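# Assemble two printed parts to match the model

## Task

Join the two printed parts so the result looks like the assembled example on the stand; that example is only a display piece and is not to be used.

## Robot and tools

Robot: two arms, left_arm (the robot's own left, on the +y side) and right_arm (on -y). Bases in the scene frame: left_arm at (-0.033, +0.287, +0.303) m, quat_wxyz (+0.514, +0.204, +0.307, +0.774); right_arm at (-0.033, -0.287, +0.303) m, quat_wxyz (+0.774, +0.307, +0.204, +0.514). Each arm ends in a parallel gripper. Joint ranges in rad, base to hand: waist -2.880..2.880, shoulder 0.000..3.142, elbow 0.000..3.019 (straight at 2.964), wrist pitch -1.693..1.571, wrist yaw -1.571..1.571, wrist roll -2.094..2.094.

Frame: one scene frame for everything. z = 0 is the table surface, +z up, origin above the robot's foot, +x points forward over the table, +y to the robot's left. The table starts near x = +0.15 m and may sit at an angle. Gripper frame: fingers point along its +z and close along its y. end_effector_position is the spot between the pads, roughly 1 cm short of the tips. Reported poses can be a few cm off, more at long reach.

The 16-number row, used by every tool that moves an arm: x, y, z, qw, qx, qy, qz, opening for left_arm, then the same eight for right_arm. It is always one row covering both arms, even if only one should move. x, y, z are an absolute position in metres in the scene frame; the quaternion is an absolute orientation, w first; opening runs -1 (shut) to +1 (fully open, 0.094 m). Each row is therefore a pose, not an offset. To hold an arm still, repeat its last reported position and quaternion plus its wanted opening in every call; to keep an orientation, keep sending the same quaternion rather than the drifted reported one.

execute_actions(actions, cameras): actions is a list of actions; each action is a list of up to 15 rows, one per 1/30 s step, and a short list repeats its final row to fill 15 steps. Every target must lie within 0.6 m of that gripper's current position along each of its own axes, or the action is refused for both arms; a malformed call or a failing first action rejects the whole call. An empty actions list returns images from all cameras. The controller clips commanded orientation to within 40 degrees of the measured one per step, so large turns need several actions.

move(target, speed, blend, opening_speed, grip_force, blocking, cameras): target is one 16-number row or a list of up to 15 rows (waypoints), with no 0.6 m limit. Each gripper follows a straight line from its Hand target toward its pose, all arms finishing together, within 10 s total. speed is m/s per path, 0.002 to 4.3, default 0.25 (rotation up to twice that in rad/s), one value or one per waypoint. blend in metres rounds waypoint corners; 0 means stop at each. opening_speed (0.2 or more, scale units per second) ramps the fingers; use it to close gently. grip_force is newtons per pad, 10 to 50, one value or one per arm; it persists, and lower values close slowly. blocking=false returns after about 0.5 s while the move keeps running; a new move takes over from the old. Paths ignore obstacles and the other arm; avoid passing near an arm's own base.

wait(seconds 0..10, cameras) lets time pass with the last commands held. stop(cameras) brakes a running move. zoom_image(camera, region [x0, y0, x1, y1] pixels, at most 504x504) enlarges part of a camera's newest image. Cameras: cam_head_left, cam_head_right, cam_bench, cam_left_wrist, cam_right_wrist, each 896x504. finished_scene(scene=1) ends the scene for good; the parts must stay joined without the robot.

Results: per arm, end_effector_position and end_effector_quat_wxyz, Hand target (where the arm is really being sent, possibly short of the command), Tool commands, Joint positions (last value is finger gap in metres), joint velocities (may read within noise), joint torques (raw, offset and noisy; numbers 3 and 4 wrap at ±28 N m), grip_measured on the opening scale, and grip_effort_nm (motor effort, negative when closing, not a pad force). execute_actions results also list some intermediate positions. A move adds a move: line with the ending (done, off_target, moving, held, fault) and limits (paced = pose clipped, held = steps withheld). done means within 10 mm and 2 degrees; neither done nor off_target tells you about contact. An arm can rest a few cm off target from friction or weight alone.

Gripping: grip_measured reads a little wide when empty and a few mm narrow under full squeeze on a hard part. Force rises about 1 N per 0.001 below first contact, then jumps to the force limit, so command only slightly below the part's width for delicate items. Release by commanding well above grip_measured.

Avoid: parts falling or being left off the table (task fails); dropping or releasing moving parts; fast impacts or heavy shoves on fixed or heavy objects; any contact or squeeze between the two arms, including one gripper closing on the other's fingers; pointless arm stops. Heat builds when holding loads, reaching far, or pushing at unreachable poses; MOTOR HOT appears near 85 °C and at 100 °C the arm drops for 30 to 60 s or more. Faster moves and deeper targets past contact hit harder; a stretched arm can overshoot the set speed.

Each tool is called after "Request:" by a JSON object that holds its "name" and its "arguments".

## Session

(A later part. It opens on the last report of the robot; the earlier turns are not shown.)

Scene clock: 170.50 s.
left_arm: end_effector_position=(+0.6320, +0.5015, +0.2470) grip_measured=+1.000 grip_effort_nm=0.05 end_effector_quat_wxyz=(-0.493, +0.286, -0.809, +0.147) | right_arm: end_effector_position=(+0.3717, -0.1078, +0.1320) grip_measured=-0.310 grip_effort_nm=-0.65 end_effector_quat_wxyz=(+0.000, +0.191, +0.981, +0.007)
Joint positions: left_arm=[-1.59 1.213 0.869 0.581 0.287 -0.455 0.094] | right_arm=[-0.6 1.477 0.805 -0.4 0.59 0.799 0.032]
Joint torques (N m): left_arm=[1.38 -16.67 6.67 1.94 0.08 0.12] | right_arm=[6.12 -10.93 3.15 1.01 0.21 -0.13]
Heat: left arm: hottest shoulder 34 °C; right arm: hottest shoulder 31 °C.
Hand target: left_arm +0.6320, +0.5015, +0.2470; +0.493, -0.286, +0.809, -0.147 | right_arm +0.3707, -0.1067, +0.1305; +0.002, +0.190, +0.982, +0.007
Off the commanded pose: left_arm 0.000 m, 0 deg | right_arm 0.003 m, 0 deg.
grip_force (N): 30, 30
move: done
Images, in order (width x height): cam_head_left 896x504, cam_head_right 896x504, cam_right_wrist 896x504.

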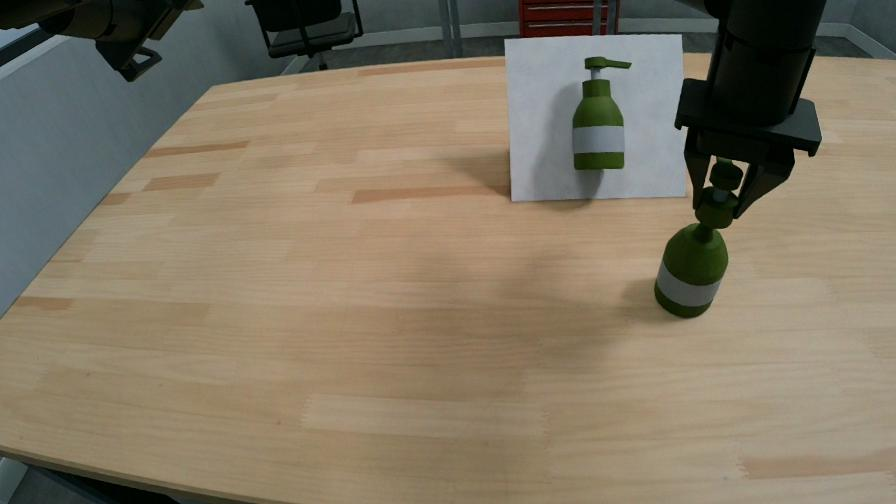

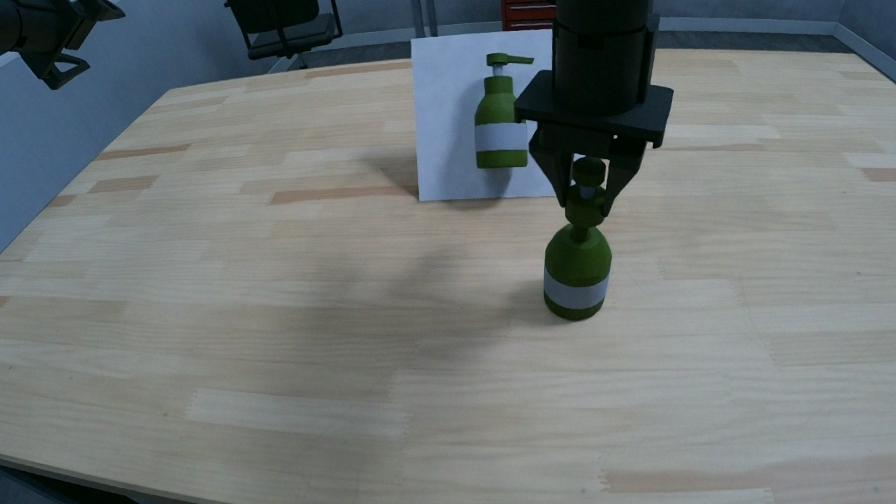

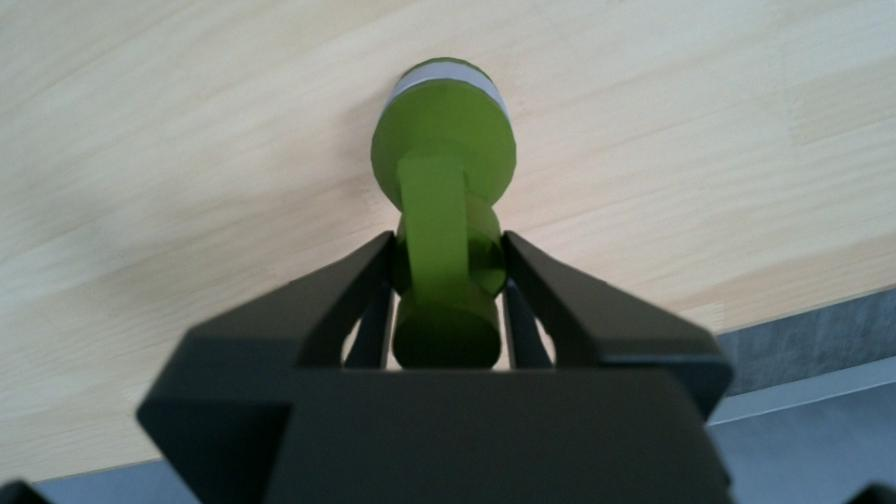

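Request:
{"name": "move", "arguments": {"target": [0.632, 0.5015, 0.247, -0.493, 0.286, -0.809, 0.147, 1.0, 0.376, -0.1045, 0.1245, 0.002, 0.19, 0.982, 0.007, -0.6], "speed": 0.06, "cameras": ["cam_head_left", "cam_head_right", "cam_right_wrist"]}}

Request:
{"name": "zoom_image", "arguments": {"camera": "cam_head_left", "region": [680, 180, 750, 250]}}

Request:
{"name": "zoom_image", "arguments": {"camera": "cam_head_right", "region": [550, 180, 620, 250]}}

Request:
{"name": "zoom_image", "arguments": {"camera": "cam_right_wrist", "region": [370, 130, 530, 290]}}

Scene clock: 214.77 s.
left_arm: end_effector_position=(+0.6320, +0.5015, +0.2470) grip_measured=+1.000 grip_effort_nm=0.05 end_effector_quat_wxyz=(-0.493, +0.286, -0.809, +0.147) | right_arm: end_effector_position=(+0.3670, -0.1054, +0.1260) grip_measured=-0.310 grip_effort_nm=-0.65 end_effector_quat_wxyz=(-0.004, +0.188, +0.982, +0.004)
Joint positions: left_arm=[-1.59 1.213 0.869 0.581 0.287 -0.455 0.094] | right_arm=[-0.6 1.497 0.805 -0.392 0.59 0.799 0.032]
Joint torques (N m): left_arm=[1.32 -16.5 6.68 1.92 0.08 0.09] | right_arm=[5.42 -10.93 4.53 0.98 0.03 -0.23]
Heat: left arm: hottest shoulder 34 °C; right arm: hottest shoulder 32 °C.
Hand target: left_arm +0.6320, +0.5015, +0.2470; +0.493, -0.286, +0.809, -0.147 | right_arm +0.3757, -0.1046, +0.1244; +0.002, +0.190, +0.982, +0.007
Off the commanded pose: left_arm 0.000 m, 0 deg | right_arm 0.009 m, 1 deg.
grip_force (N): 30, 30
move: done
Images, in order (width x height): cam_head_left 896x504, cam_head_right 896x504, cam_right_wrist 896x504.

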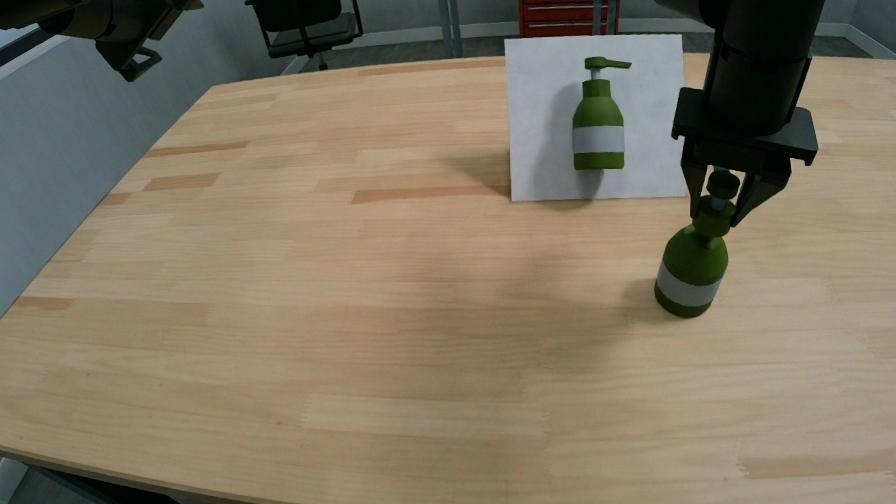

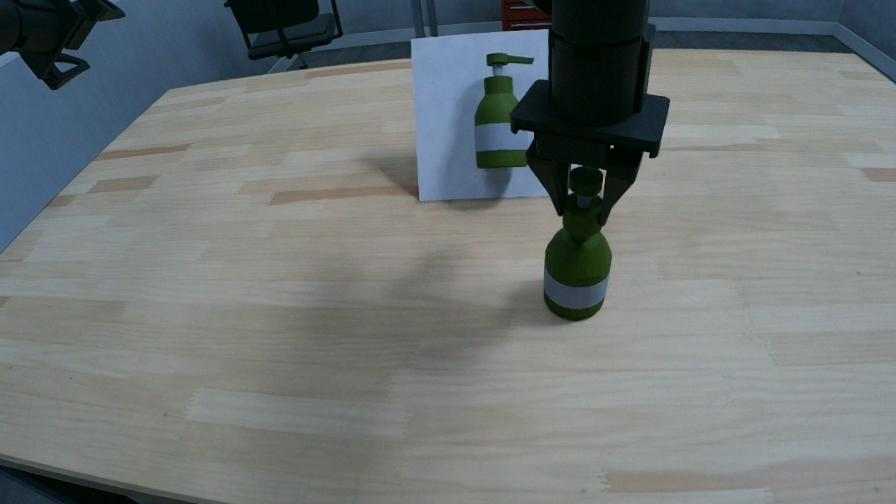

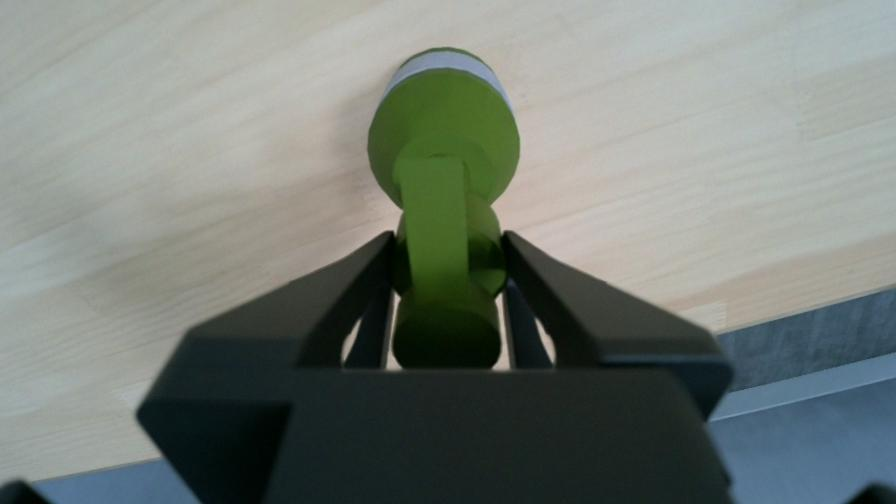

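Scaled by 7.200 from the camera's 896x504 image, which has a finer 1280x720 frame.

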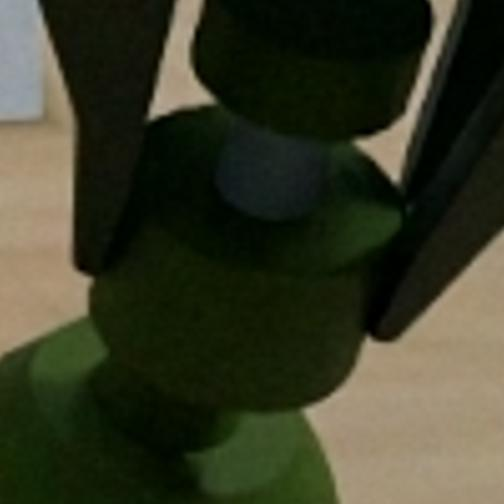

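Scaled by 7.200 from the camera's 896x504 image, which has a finer 1280x720 frame.

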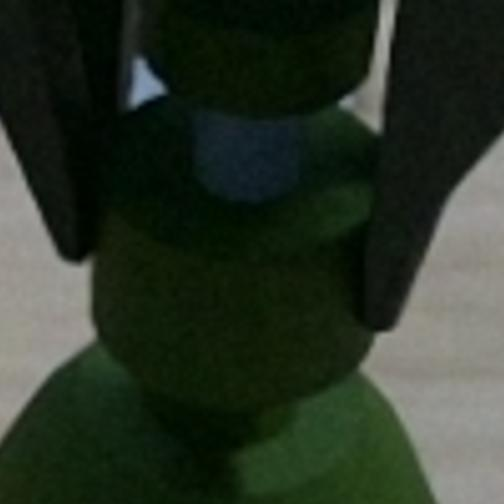

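Scaled by 3.150 from the camera's 896x504 image, which has a finer 1280x720 frame.

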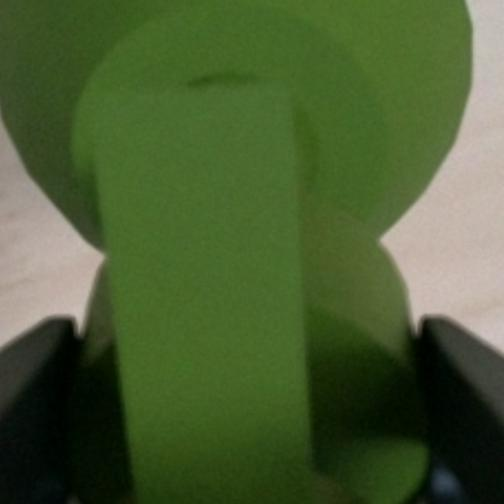

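Request:
{"name": "move", "arguments": {"target": [[0.632, 0.5015, 0.247, -0.493, 0.286, -0.809, 0.147, 1.0, 0.372, -0.1054, 0.143, 0.003, 0.19, 0.982, 0.007, -0.6], [0.632, 0.5015, 0.247, -0.493, 0.286, -0.809, 0.147, 1.0, 0.388, -0.1065, 0.150, 0.004, 0.19, 0.982, 0.009, -0.6], [0.632, 0.5015, 0.247, -0.493, 0.286, -0.809, 0.147, 1.0, 0.3765, -0.108, 0.1295, 0.002, 0.19, 0.982, 0.007, -0.6]], "speed": 0.1, "blend": [0.006, 0, 0], "cameras": ["cam_head_left", "cam_head_right", "cam_right_wrist"]}}

Request:
{"name": "zoom_image", "arguments": {"camera": "cam_head_left", "region": [680, 180, 750, 250]}}

Request:
{"name": "zoom_image", "arguments": {"camera": "cam_head_right", "region": [550, 180, 620, 250]}}

Request:
{"name": "zoom_image", "arguments": {"camera": "cam_right_wrist", "region": [370, 130, 530, 290]}}

Scene clock: 223.73 s.
left_arm: end_effector_position=(+0.6320, +0.5015, +0.2470) grip_measured=+1.000 grip_effort_nm=0.05 end_effector_quat_wxyz=(-0.493, +0.286, -0.809, +0.147) | right_arm: end_effector_position=(+0.3755, -0.1065, +0.1324) grip_measured=-0.310 grip_effort_nm=-0.65 end_effector_quat_wxyz=(+0.001, +0.192, +0.981, +0.007)
Joint positions: left_arm=[-1.59 1.213 0.869 0.581 0.287 -0.455 0.094] | right_arm=[-0.6 1.481 0.815 -0.406 0.59 0.799 0.032]
Joint torques (N m): left_arm=[1.49 -16.91 6.69 1.92 0.06 0.1] | right_arm=[5.42 -10.99 3.49 1.01 0 -0.23]
Heat: left arm: hottest shoulder 34 °C; right arm: hottest shoulder 32 °C.
Hand target: left_arm +0.6320, +0.5015, +0.2470; +0.493, -0.286, +0.809, -0.147 | right_arm +0.3765, -0.1077, +0.1293; +0.002, +0.190, +0.982, +0.007
Off the commanded pose: left_arm 0.000 m, 0 deg | right_arm 0.003 m, 0 deg.
grip_force (N): 30, 30
move: done
Images, in order (width x height): cam_head_left 896x504, cam_head_right 896x504, cam_right_wrist 896x504.

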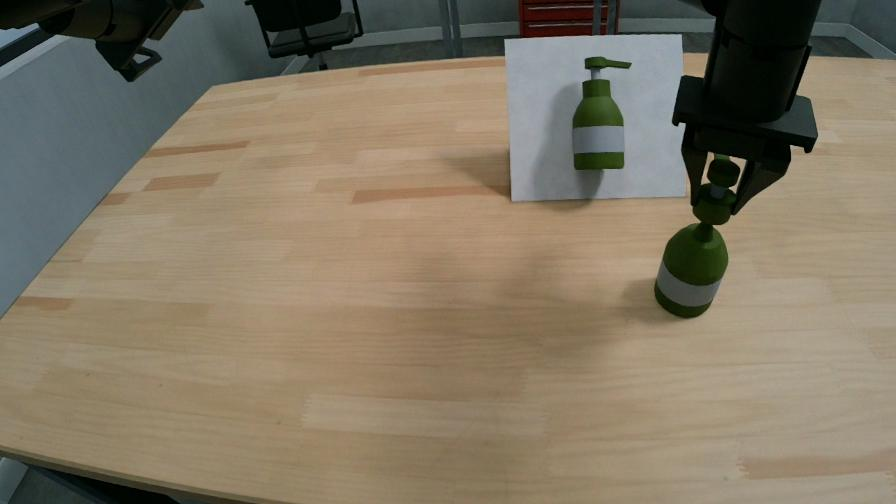

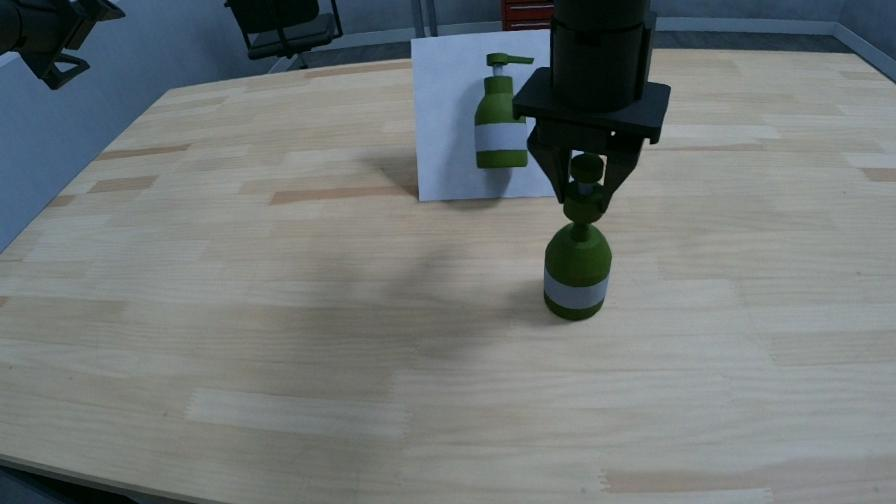

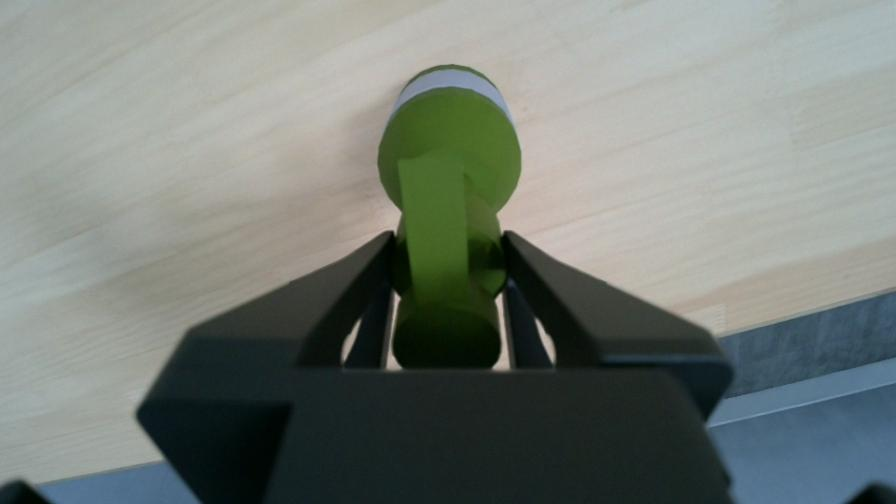

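Scaled by 7.200 from the camera's 896x504 image, which has a finer 1280x720 frame.

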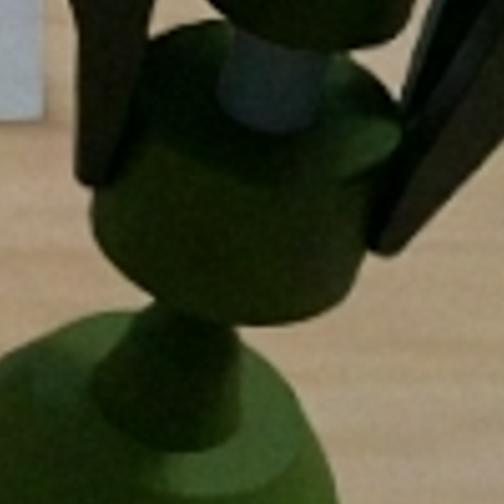

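Scaled by 7.200 from the camera's 896x504 image, which has a finer 1280x720 frame.

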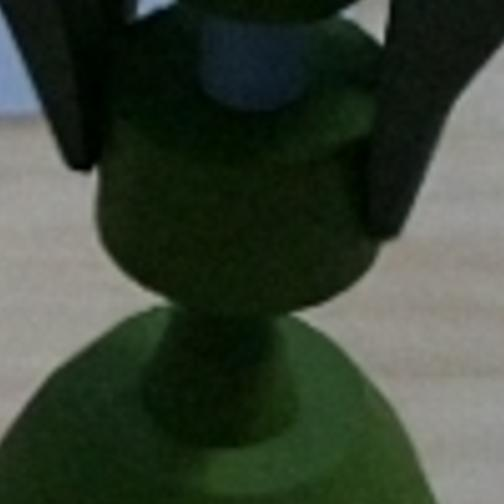

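Scaled by 3.150 from the camera's 896x504 image, which has a finer 1280x720 frame.

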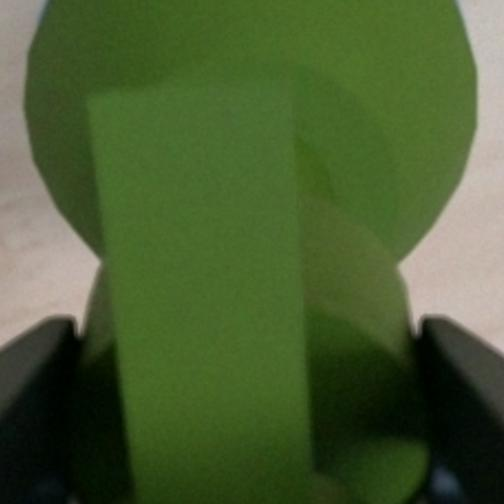

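Request:
{"name": "move", "arguments": {"target": [0.632, 0.5015, 0.247, -0.493, 0.286, -0.809, 0.147, 1.0, 0.3835, -0.108, 0.1235, 0.003, 0.19, 0.982, 0.007, -0.6], "speed": 0.05, "cameras": ["cam_head_left", "cam_head_right", "cam_right_wrist"]}}

Request:
{"name": "zoom_image", "arguments": {"camera": "cam_head_left", "region": [680, 180, 750, 250]}}

Request:
{"name": "zoom_image", "arguments": {"camera": "cam_head_right", "region": [550, 180, 620, 250]}}

Request:
{"name": "zoom_image", "arguments": {"camera": "cam_right_wrist", "region": [370, 130, 530, 290]}}

Scene clock: 233.27 s.
left_arm: end_effector_position=(+0.6320, +0.5015, +0.2470) grip_measured=+1.000 grip_effort_nm=0.05 end_effector_quat_wxyz=(-0.493, +0.286, -0.809, +0.147) | right_arm: end_effector_position=(+0.3738, -0.1087, +0.1255) grip_measured=-0.310 grip_effort_nm=-0.65 end_effector_quat_wxyz=(-0.003, +0.188, +0.982, +0.004)
Joint positions: left_arm=[-1.59 1.213 0.869 0.581 0.287 -0.455 0.094] | right_arm=[-0.613 1.494 0.815 -0.397 0.585 0.783 0.032]
Joint torques (N m): left_arm=[1.32 -16.44 6.76 1.84 0.07 0.1] | right_arm=[5.3 -10.93 4.78 0.98 0 -0.24]
Heat: left arm: hottest shoulder 34 °C; right arm: hottest shoulder 31 °C.
Hand target: left_arm +0.6320, +0.5015, +0.2470; +0.493, -0.286, +0.809, -0.147 | right_arm +0.3833, -0.1082, +0.1236; +0.003, +0.190, +0.982, +0.007
Off the commanded pose: left_arm 0.000 m, 0 deg | right_arm 0.010 m, 1 deg.
grip_force (N): 30, 30
move: done
Images, in order (width x height): cam_head_left 896x504, cam_head_right 896x504, cam_right_wrist 896x504.

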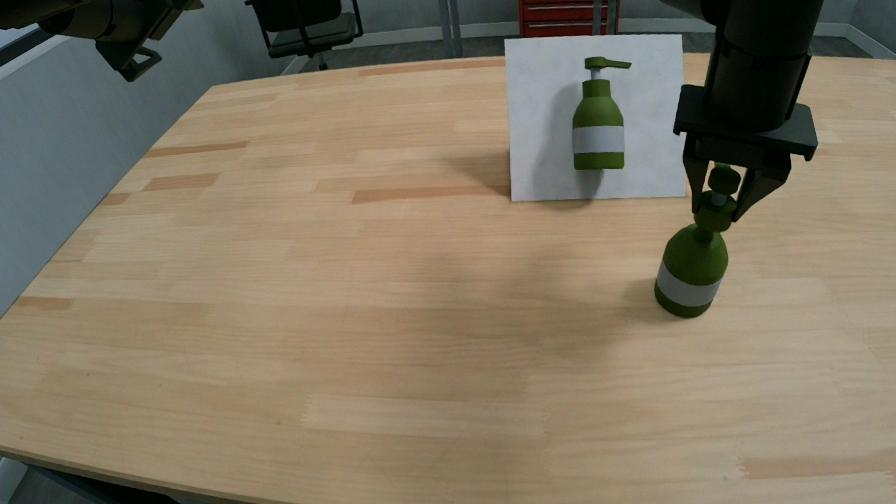

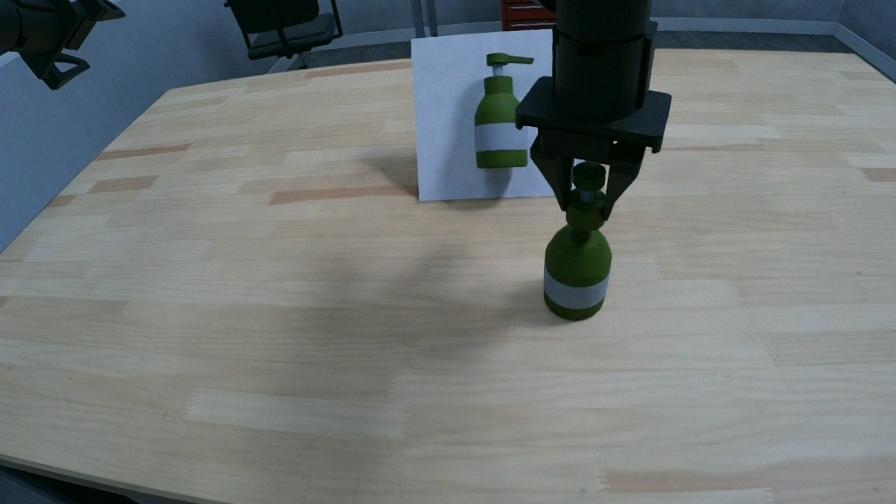

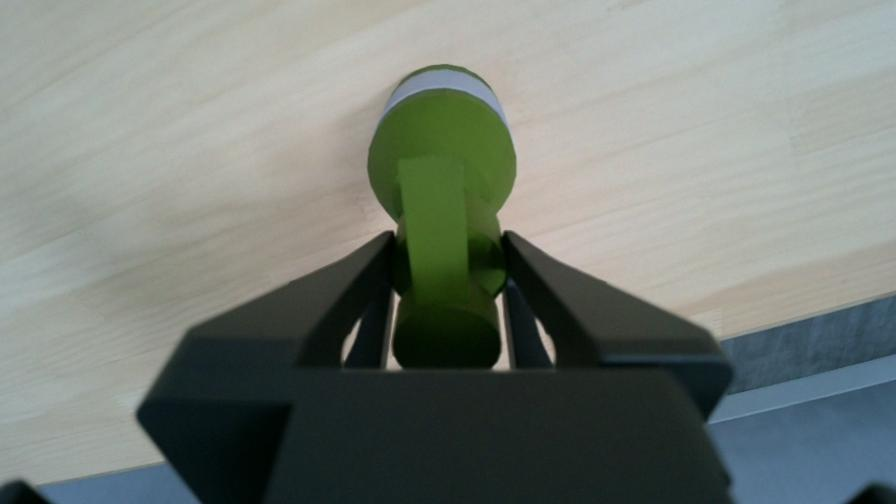

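Scaled by 7.200 from the camera's 896x504 image, which has a finer 1280x720 frame.

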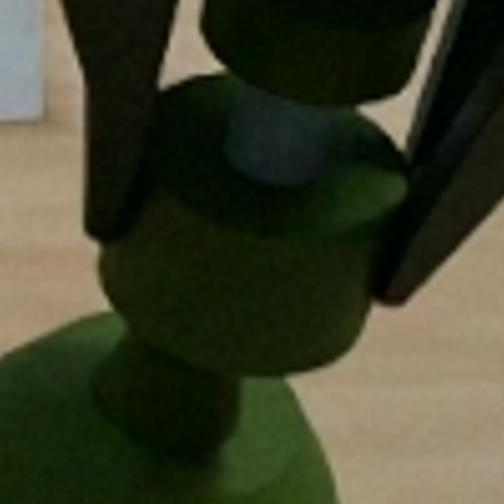

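Scaled by 7.200 from the camera's 896x504 image, which has a finer 1280x720 frame.

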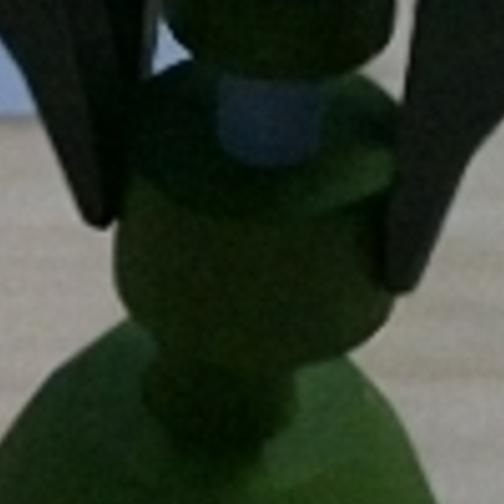

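Scaled by 3.150 from the camera's 896x504 image, which has a finer 1280x720 frame.

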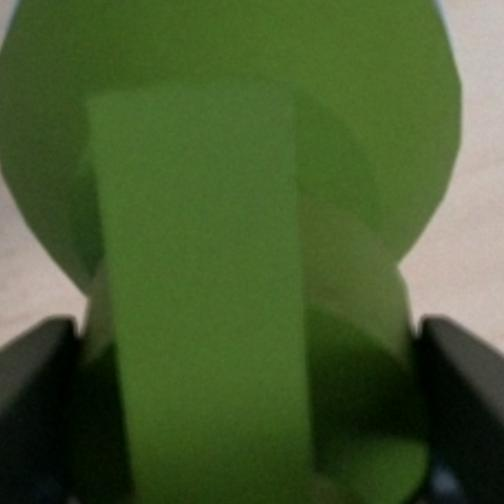

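Request:
{"name": "move", "arguments": {"target": [0.632, 0.5015, 0.247, -0.493, 0.286, -0.809, 0.147, 1.0, 0.3865, -0.1045, 0.1185, 0.003, 0.19, 0.982, 0.007, -0.6], "speed": 0.05, "cameras": ["cam_head_left", "cam_head_right", "cam_right_wrist"]}}

Request:
{"name": "zoom_image", "arguments": {"camera": "cam_head_left", "region": [660, 180, 750, 330]}}

Request:
{"name": "zoom_image", "arguments": {"camera": "cam_head_right", "region": [530, 180, 620, 330]}}

Request:
{"name": "zoom_image", "arguments": {"camera": "cam_right_wrist", "region": [370, 130, 530, 290]}}

Scene clock: 241.07 s.
left_arm: end_effector_position=(+0.6320, +0.5015, +0.2470) grip_measured=+1.000 grip_effort_nm=0.05 end_effector_quat_wxyz=(-0.493, +0.286, -0.809, +0.147) | right_arm: end_effector_position=(+0.3698, -0.1067, +0.1197) grip_measured=-0.310 grip_effort_nm=-0.65 end_effector_quat_wxyz=(-0.007, +0.184, +0.983, +0.002)
Joint positions: left_arm=[-1.59 1.213 0.869 0.581 0.287 -0.455 0.094] | right_arm=[-0.614 1.513 0.815 -0.388 0.584 0.78 0.032]
Joint torques (N m): left_arm=[1.14 -17.03 6.71 1.77 0.07 0.11] | right_arm=[5.3 -11.05 5.78 0.96 0 -0.23]
Heat: left arm: hottest shoulder 34 °C; right arm: hottest shoulder 31 °C.
Hand target: left_arm +0.6320, +0.5015, +0.2470; +0.493, -0.286, +0.809, -0.147 | right_arm +0.3867, -0.1048, +0.1191; +0.004, +0.190, +0.982, +0.007
Off the commanded pose: left_arm 0.000 m, 0 deg | right_arm 0.017 m, 1 deg.
grip_force (N): 30, 30
move: off_target (right_arm)
Images, in order (width x height): cam_head_left 896x504, cam_head_right 896x504, cam_right_wrist 896x504.

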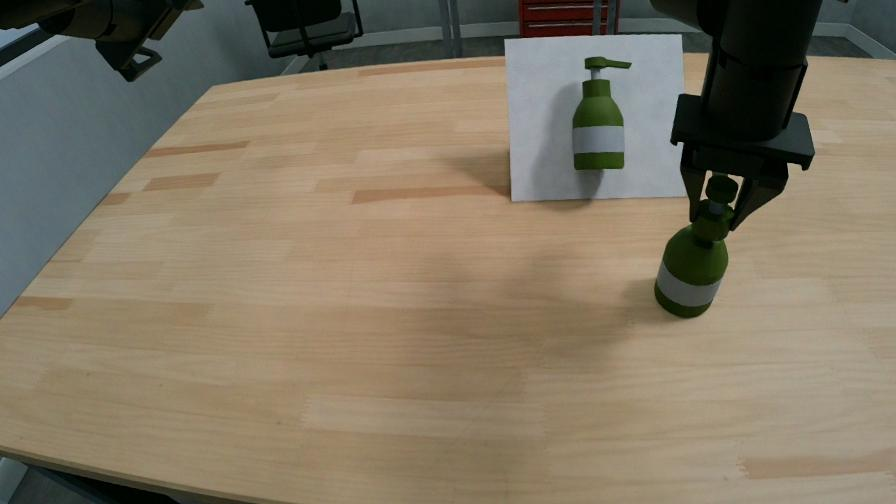

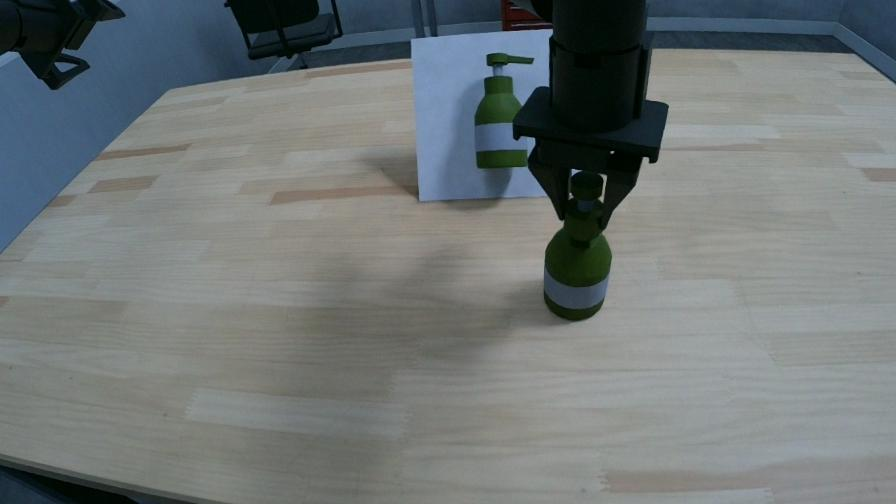

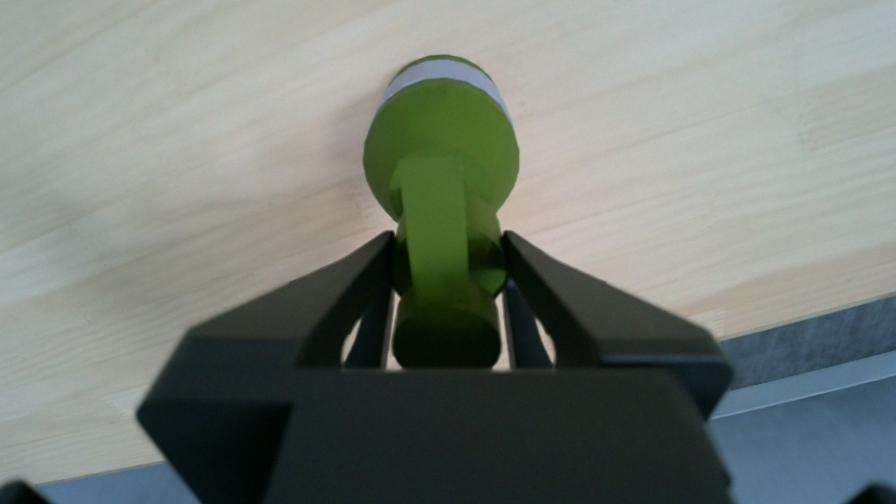

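Scaled by 3.360 from the camera's 896x504 image, which has a finer 1280x720 frame.

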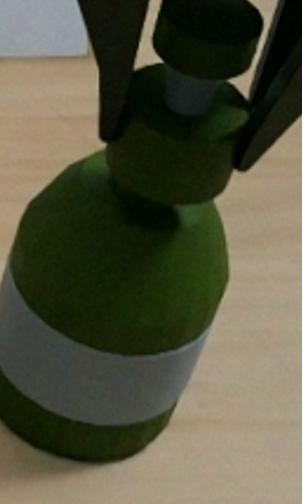

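Scaled by 3.360 from the camera's 896x504 image, which has a finer 1280x720 frame.

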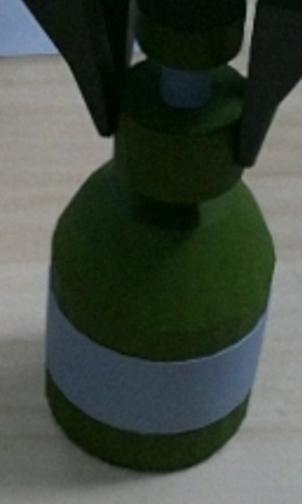

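Scaled by 3.150 from the camera's 896x504 image, which has a finer 1280x720 frame.

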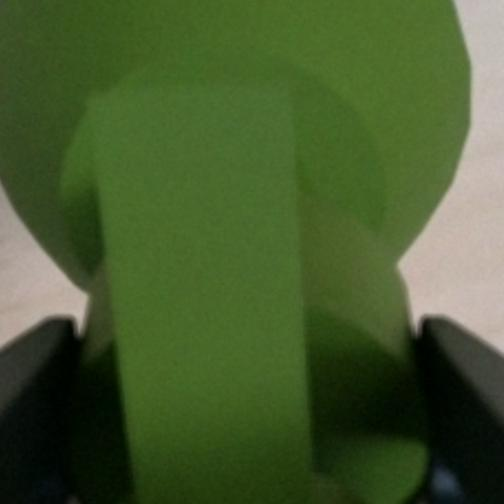

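Request:
{"name": "move", "arguments": {"target": [0.632, 0.5015, 0.247, -0.493, 0.286, -0.809, 0.147, 1.0, 0.400, -0.1045, 0.1205, 0.006, 0.19, 0.982, 0.009, -0.6], "speed": 0.04, "cameras": ["cam_head_left", "cam_head_right", "cam_right_wrist"]}}

Request:
{"name": "zoom_image", "arguments": {"camera": "cam_head_left", "region": [660, 180, 750, 330]}}

Request:
{"name": "zoom_image", "arguments": {"camera": "cam_head_right", "region": [530, 180, 620, 330]}}

Request:
{"name": "zoom_image", "arguments": {"camera": "cam_right_wrist", "region": [370, 130, 530, 290]}}

Scene clock: 247.10 s.
left_arm: end_effector_position=(+0.6320, +0.5015, +0.2470) grip_measured=+1.000 grip_effort_nm=0.05 end_effector_quat_wxyz=(-0.493, +0.286, -0.809, +0.147) | right_arm: end_effector_position=(+0.3870, -0.1054, +0.1208) grip_measured=-0.310 grip_effort_nm=-0.65 end_effector_quat_wxyz=(+0.002, +0.189, +0.982, +0.007)
Joint positions: left_arm=[-1.59 1.213 0.869 0.581 0.287 -0.455 0.094] | right_arm=[-0.623 1.514 0.846 -0.388 0.581 0.768 0.032]
Joint torques (N m): left_arm=[1.44 -16.79 6.65 1.98 0.06 0.09] | right_arm=[5.48 -11.22 5.87 0.29 -0.01 -0.23]
Heat: left arm: hottest shoulder 34 °C; right arm: hottest shoulder 31 °C.
Hand target: left_arm +0.6320, +0.5015, +0.2470; +0.493, -0.286, +0.809, -0.147 | right_arm +0.3990, -0.1051, +0.1196; +0.006, +0.190, +0.982, +0.008
Off the commanded pose: left_arm 0.000 m, 0 deg | right_arm 0.013 m, 1 deg.
grip_force (N): 30, 30
move: off_target (right_arm)
Images, in order (width x height): cam_head_left 896x504, cam_head_right 896x504, cam_right_wrist 896x504.

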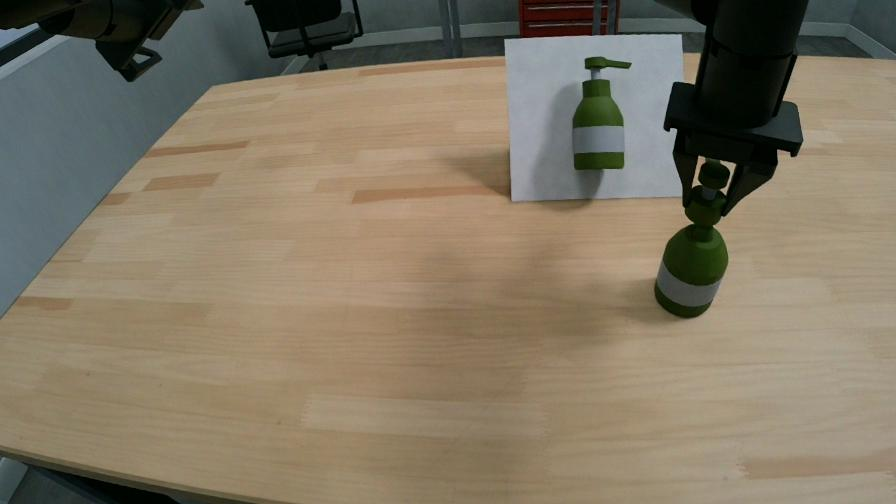

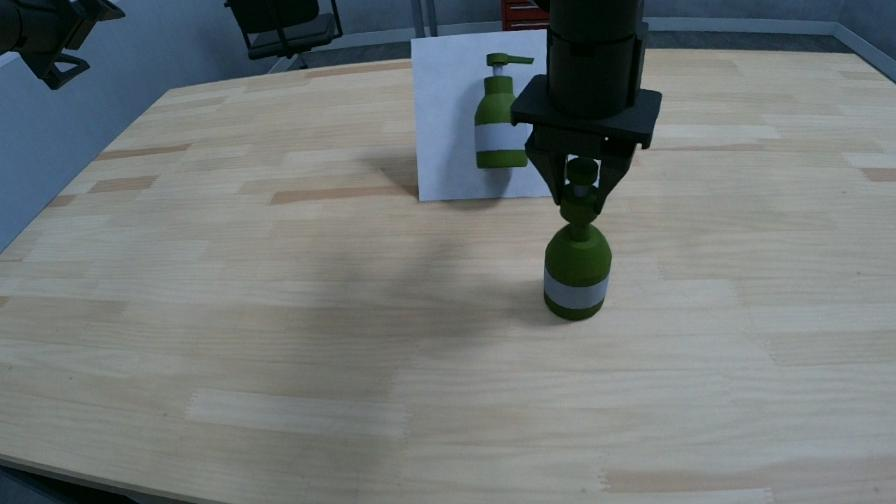

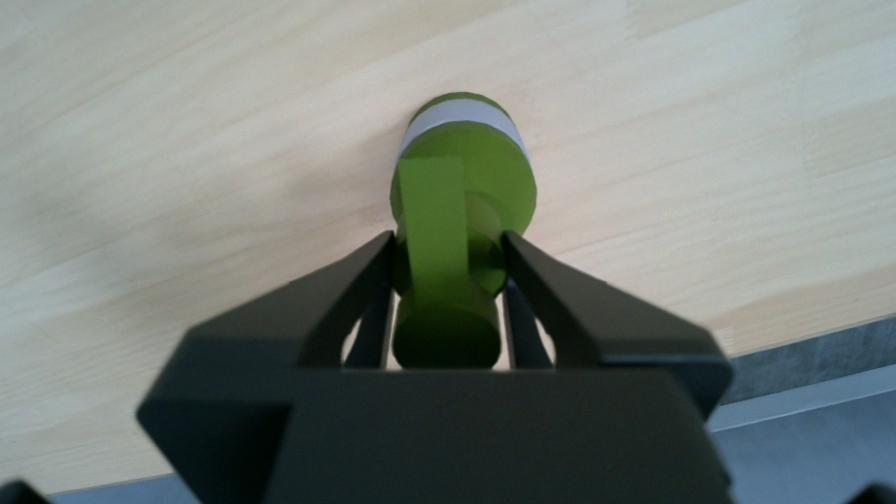

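Scaled by 3.360 from the camera's 896x504 image, which has a finer 1280x720 frame.

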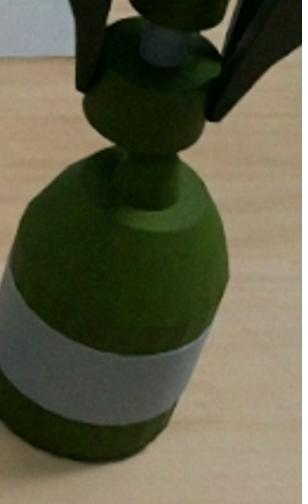

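Scaled by 3.360 from the camera's 896x504 image, which has a finer 1280x720 frame.

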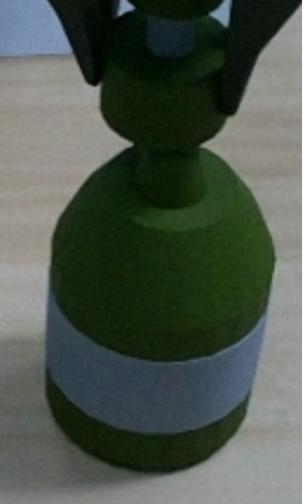

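Scaled by 3.150 from the camera's 896x504 image, which has a finer 1280x720 frame.

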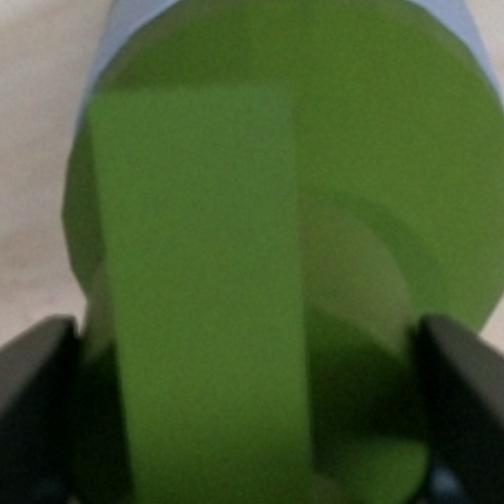

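Request:
{"name": "move", "arguments": {"target": [[0.632, 0.5015, 0.247, -0.493, 0.286, -0.809, 0.147, 1.0, 0.390, -0.106, 0.132, 0.004, 0.19, 0.982, 0.008, -0.6], [0.632, 0.5015, 0.247, -0.493, 0.286, -0.809, 0.147, 1.0, 0.371, -0.108, 0.132, 0.003, 0.19, 0.982, 0.007, -0.6], [0.632, 0.5015, 0.247, -0.493, 0.286, -0.809, 0.147, 1.0, 0.3928, -0.1085, 0.127, 0.006, 0.19, 0.982, 0.009, -0.6]], "speed": 0.08, "blend": [0.004, 0, 0], "cameras": ["cam_head_left", "cam_head_right", "cam_right_wrist"]}}

Request:
{"name": "zoom_image", "arguments": {"camera": "cam_head_left", "region": [680, 180, 750, 250]}}

Request:
{"name": "zoom_image", "arguments": {"camera": "cam_head_right", "region": [550, 180, 620, 250]}}

Scene clock: 259.43 s.
left_arm: end_effector_position=(+0.6320, +0.5015, +0.2470) grip_measured=+1.000 grip_effort_nm=0.05 end_effector_quat_wxyz=(-0.493, +0.286, -0.809, +0.147) | right_arm: end_effector_position=(+0.3781, -0.1091, +0.1257) grip_measured=-0.310 grip_effort_nm=-0.65 end_effector_quat_wxyz=(-0.003, +0.185, +0.983, +0.005)
Joint positions: left_arm=[-1.59 1.213 0.869 0.581 0.287 -0.455 0.094] | right_arm=[-0.617 1.494 0.825 -0.402 0.582 0.772 0.032]
Joint torques (N m): left_arm=[1.38 -16.85 6.74 1.68 0.05 0.07] | right_arm=[5.42 -11.69 5.61 0.54 0 -0.22]
Heat: left arm: hottest shoulder 34 °C; right arm: hottest shoulder 31 °C.
Hand target: left_arm +0.6320, +0.5015, +0.2470; +0.493, -0.286, +0.809, -0.147 | right_arm +0.3926, -0.1086, +0.1274; +0.006, +0.189, +0.982, +0.009
Off the commanded pose: left_arm 0.000 m, 0 deg | right_arm 0.015 m, 1 deg.
grip_force (N): 30, 30
move: off_target (right_arm)
Images, in order (width x height): cam_head_left 896x504, cam_head_right 896x504, cam_right_wrist 896x504.

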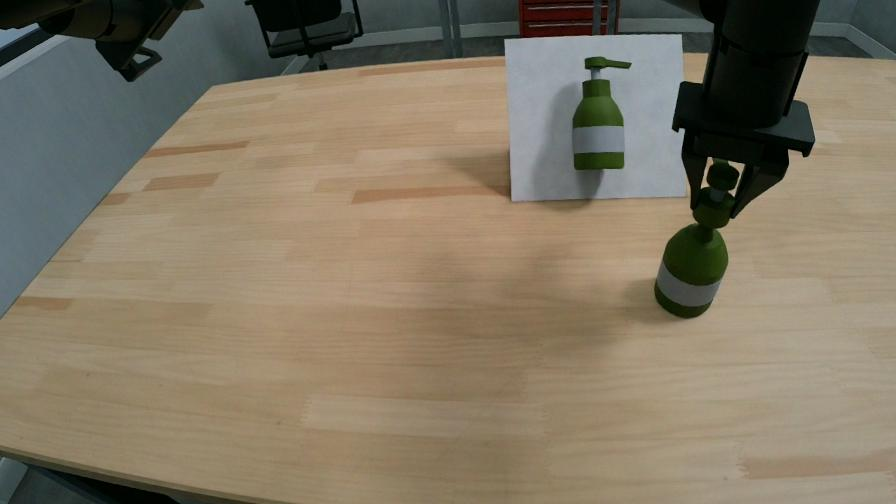

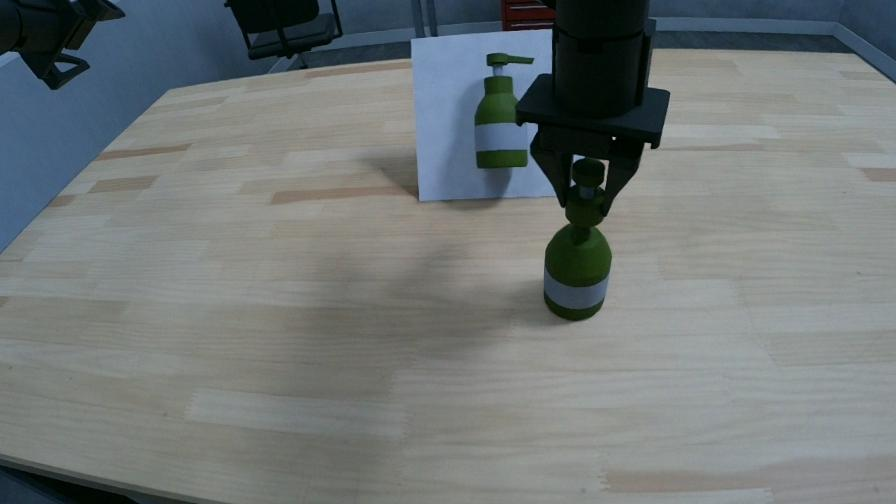

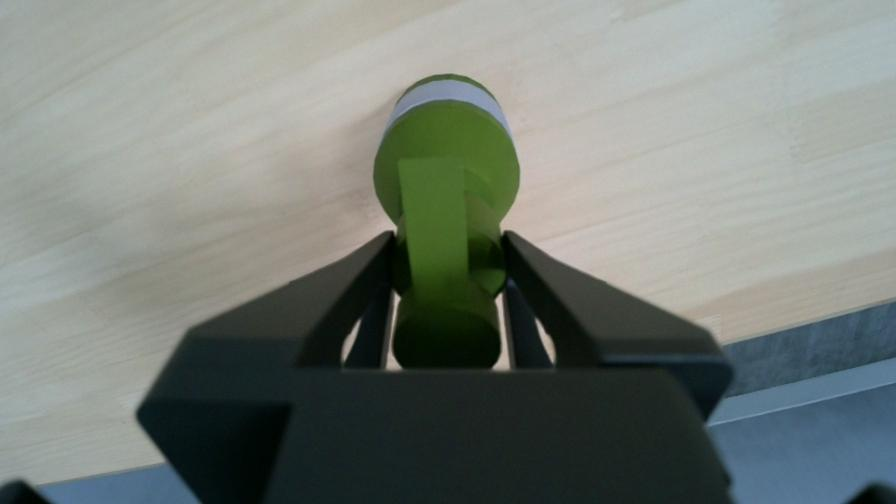

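Scaled by 7.200 from the camera's 896x504 image, which has a finer 1280x720 frame.

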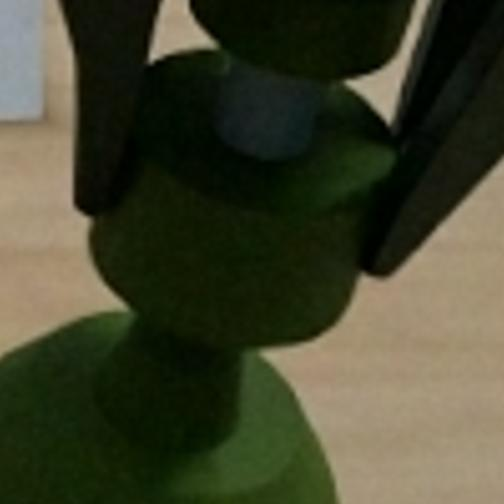

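Scaled by 7.200 from the camera's 896x504 image, which has a finer 1280x720 frame.

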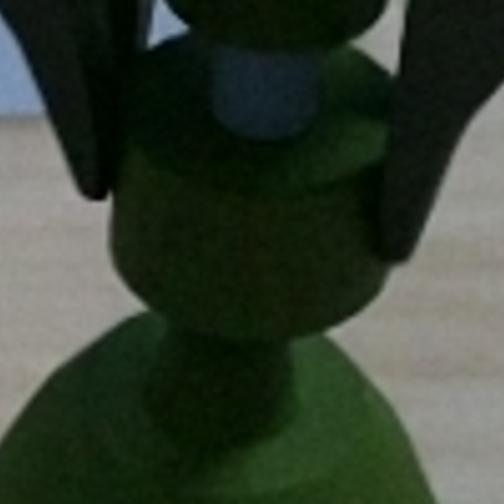

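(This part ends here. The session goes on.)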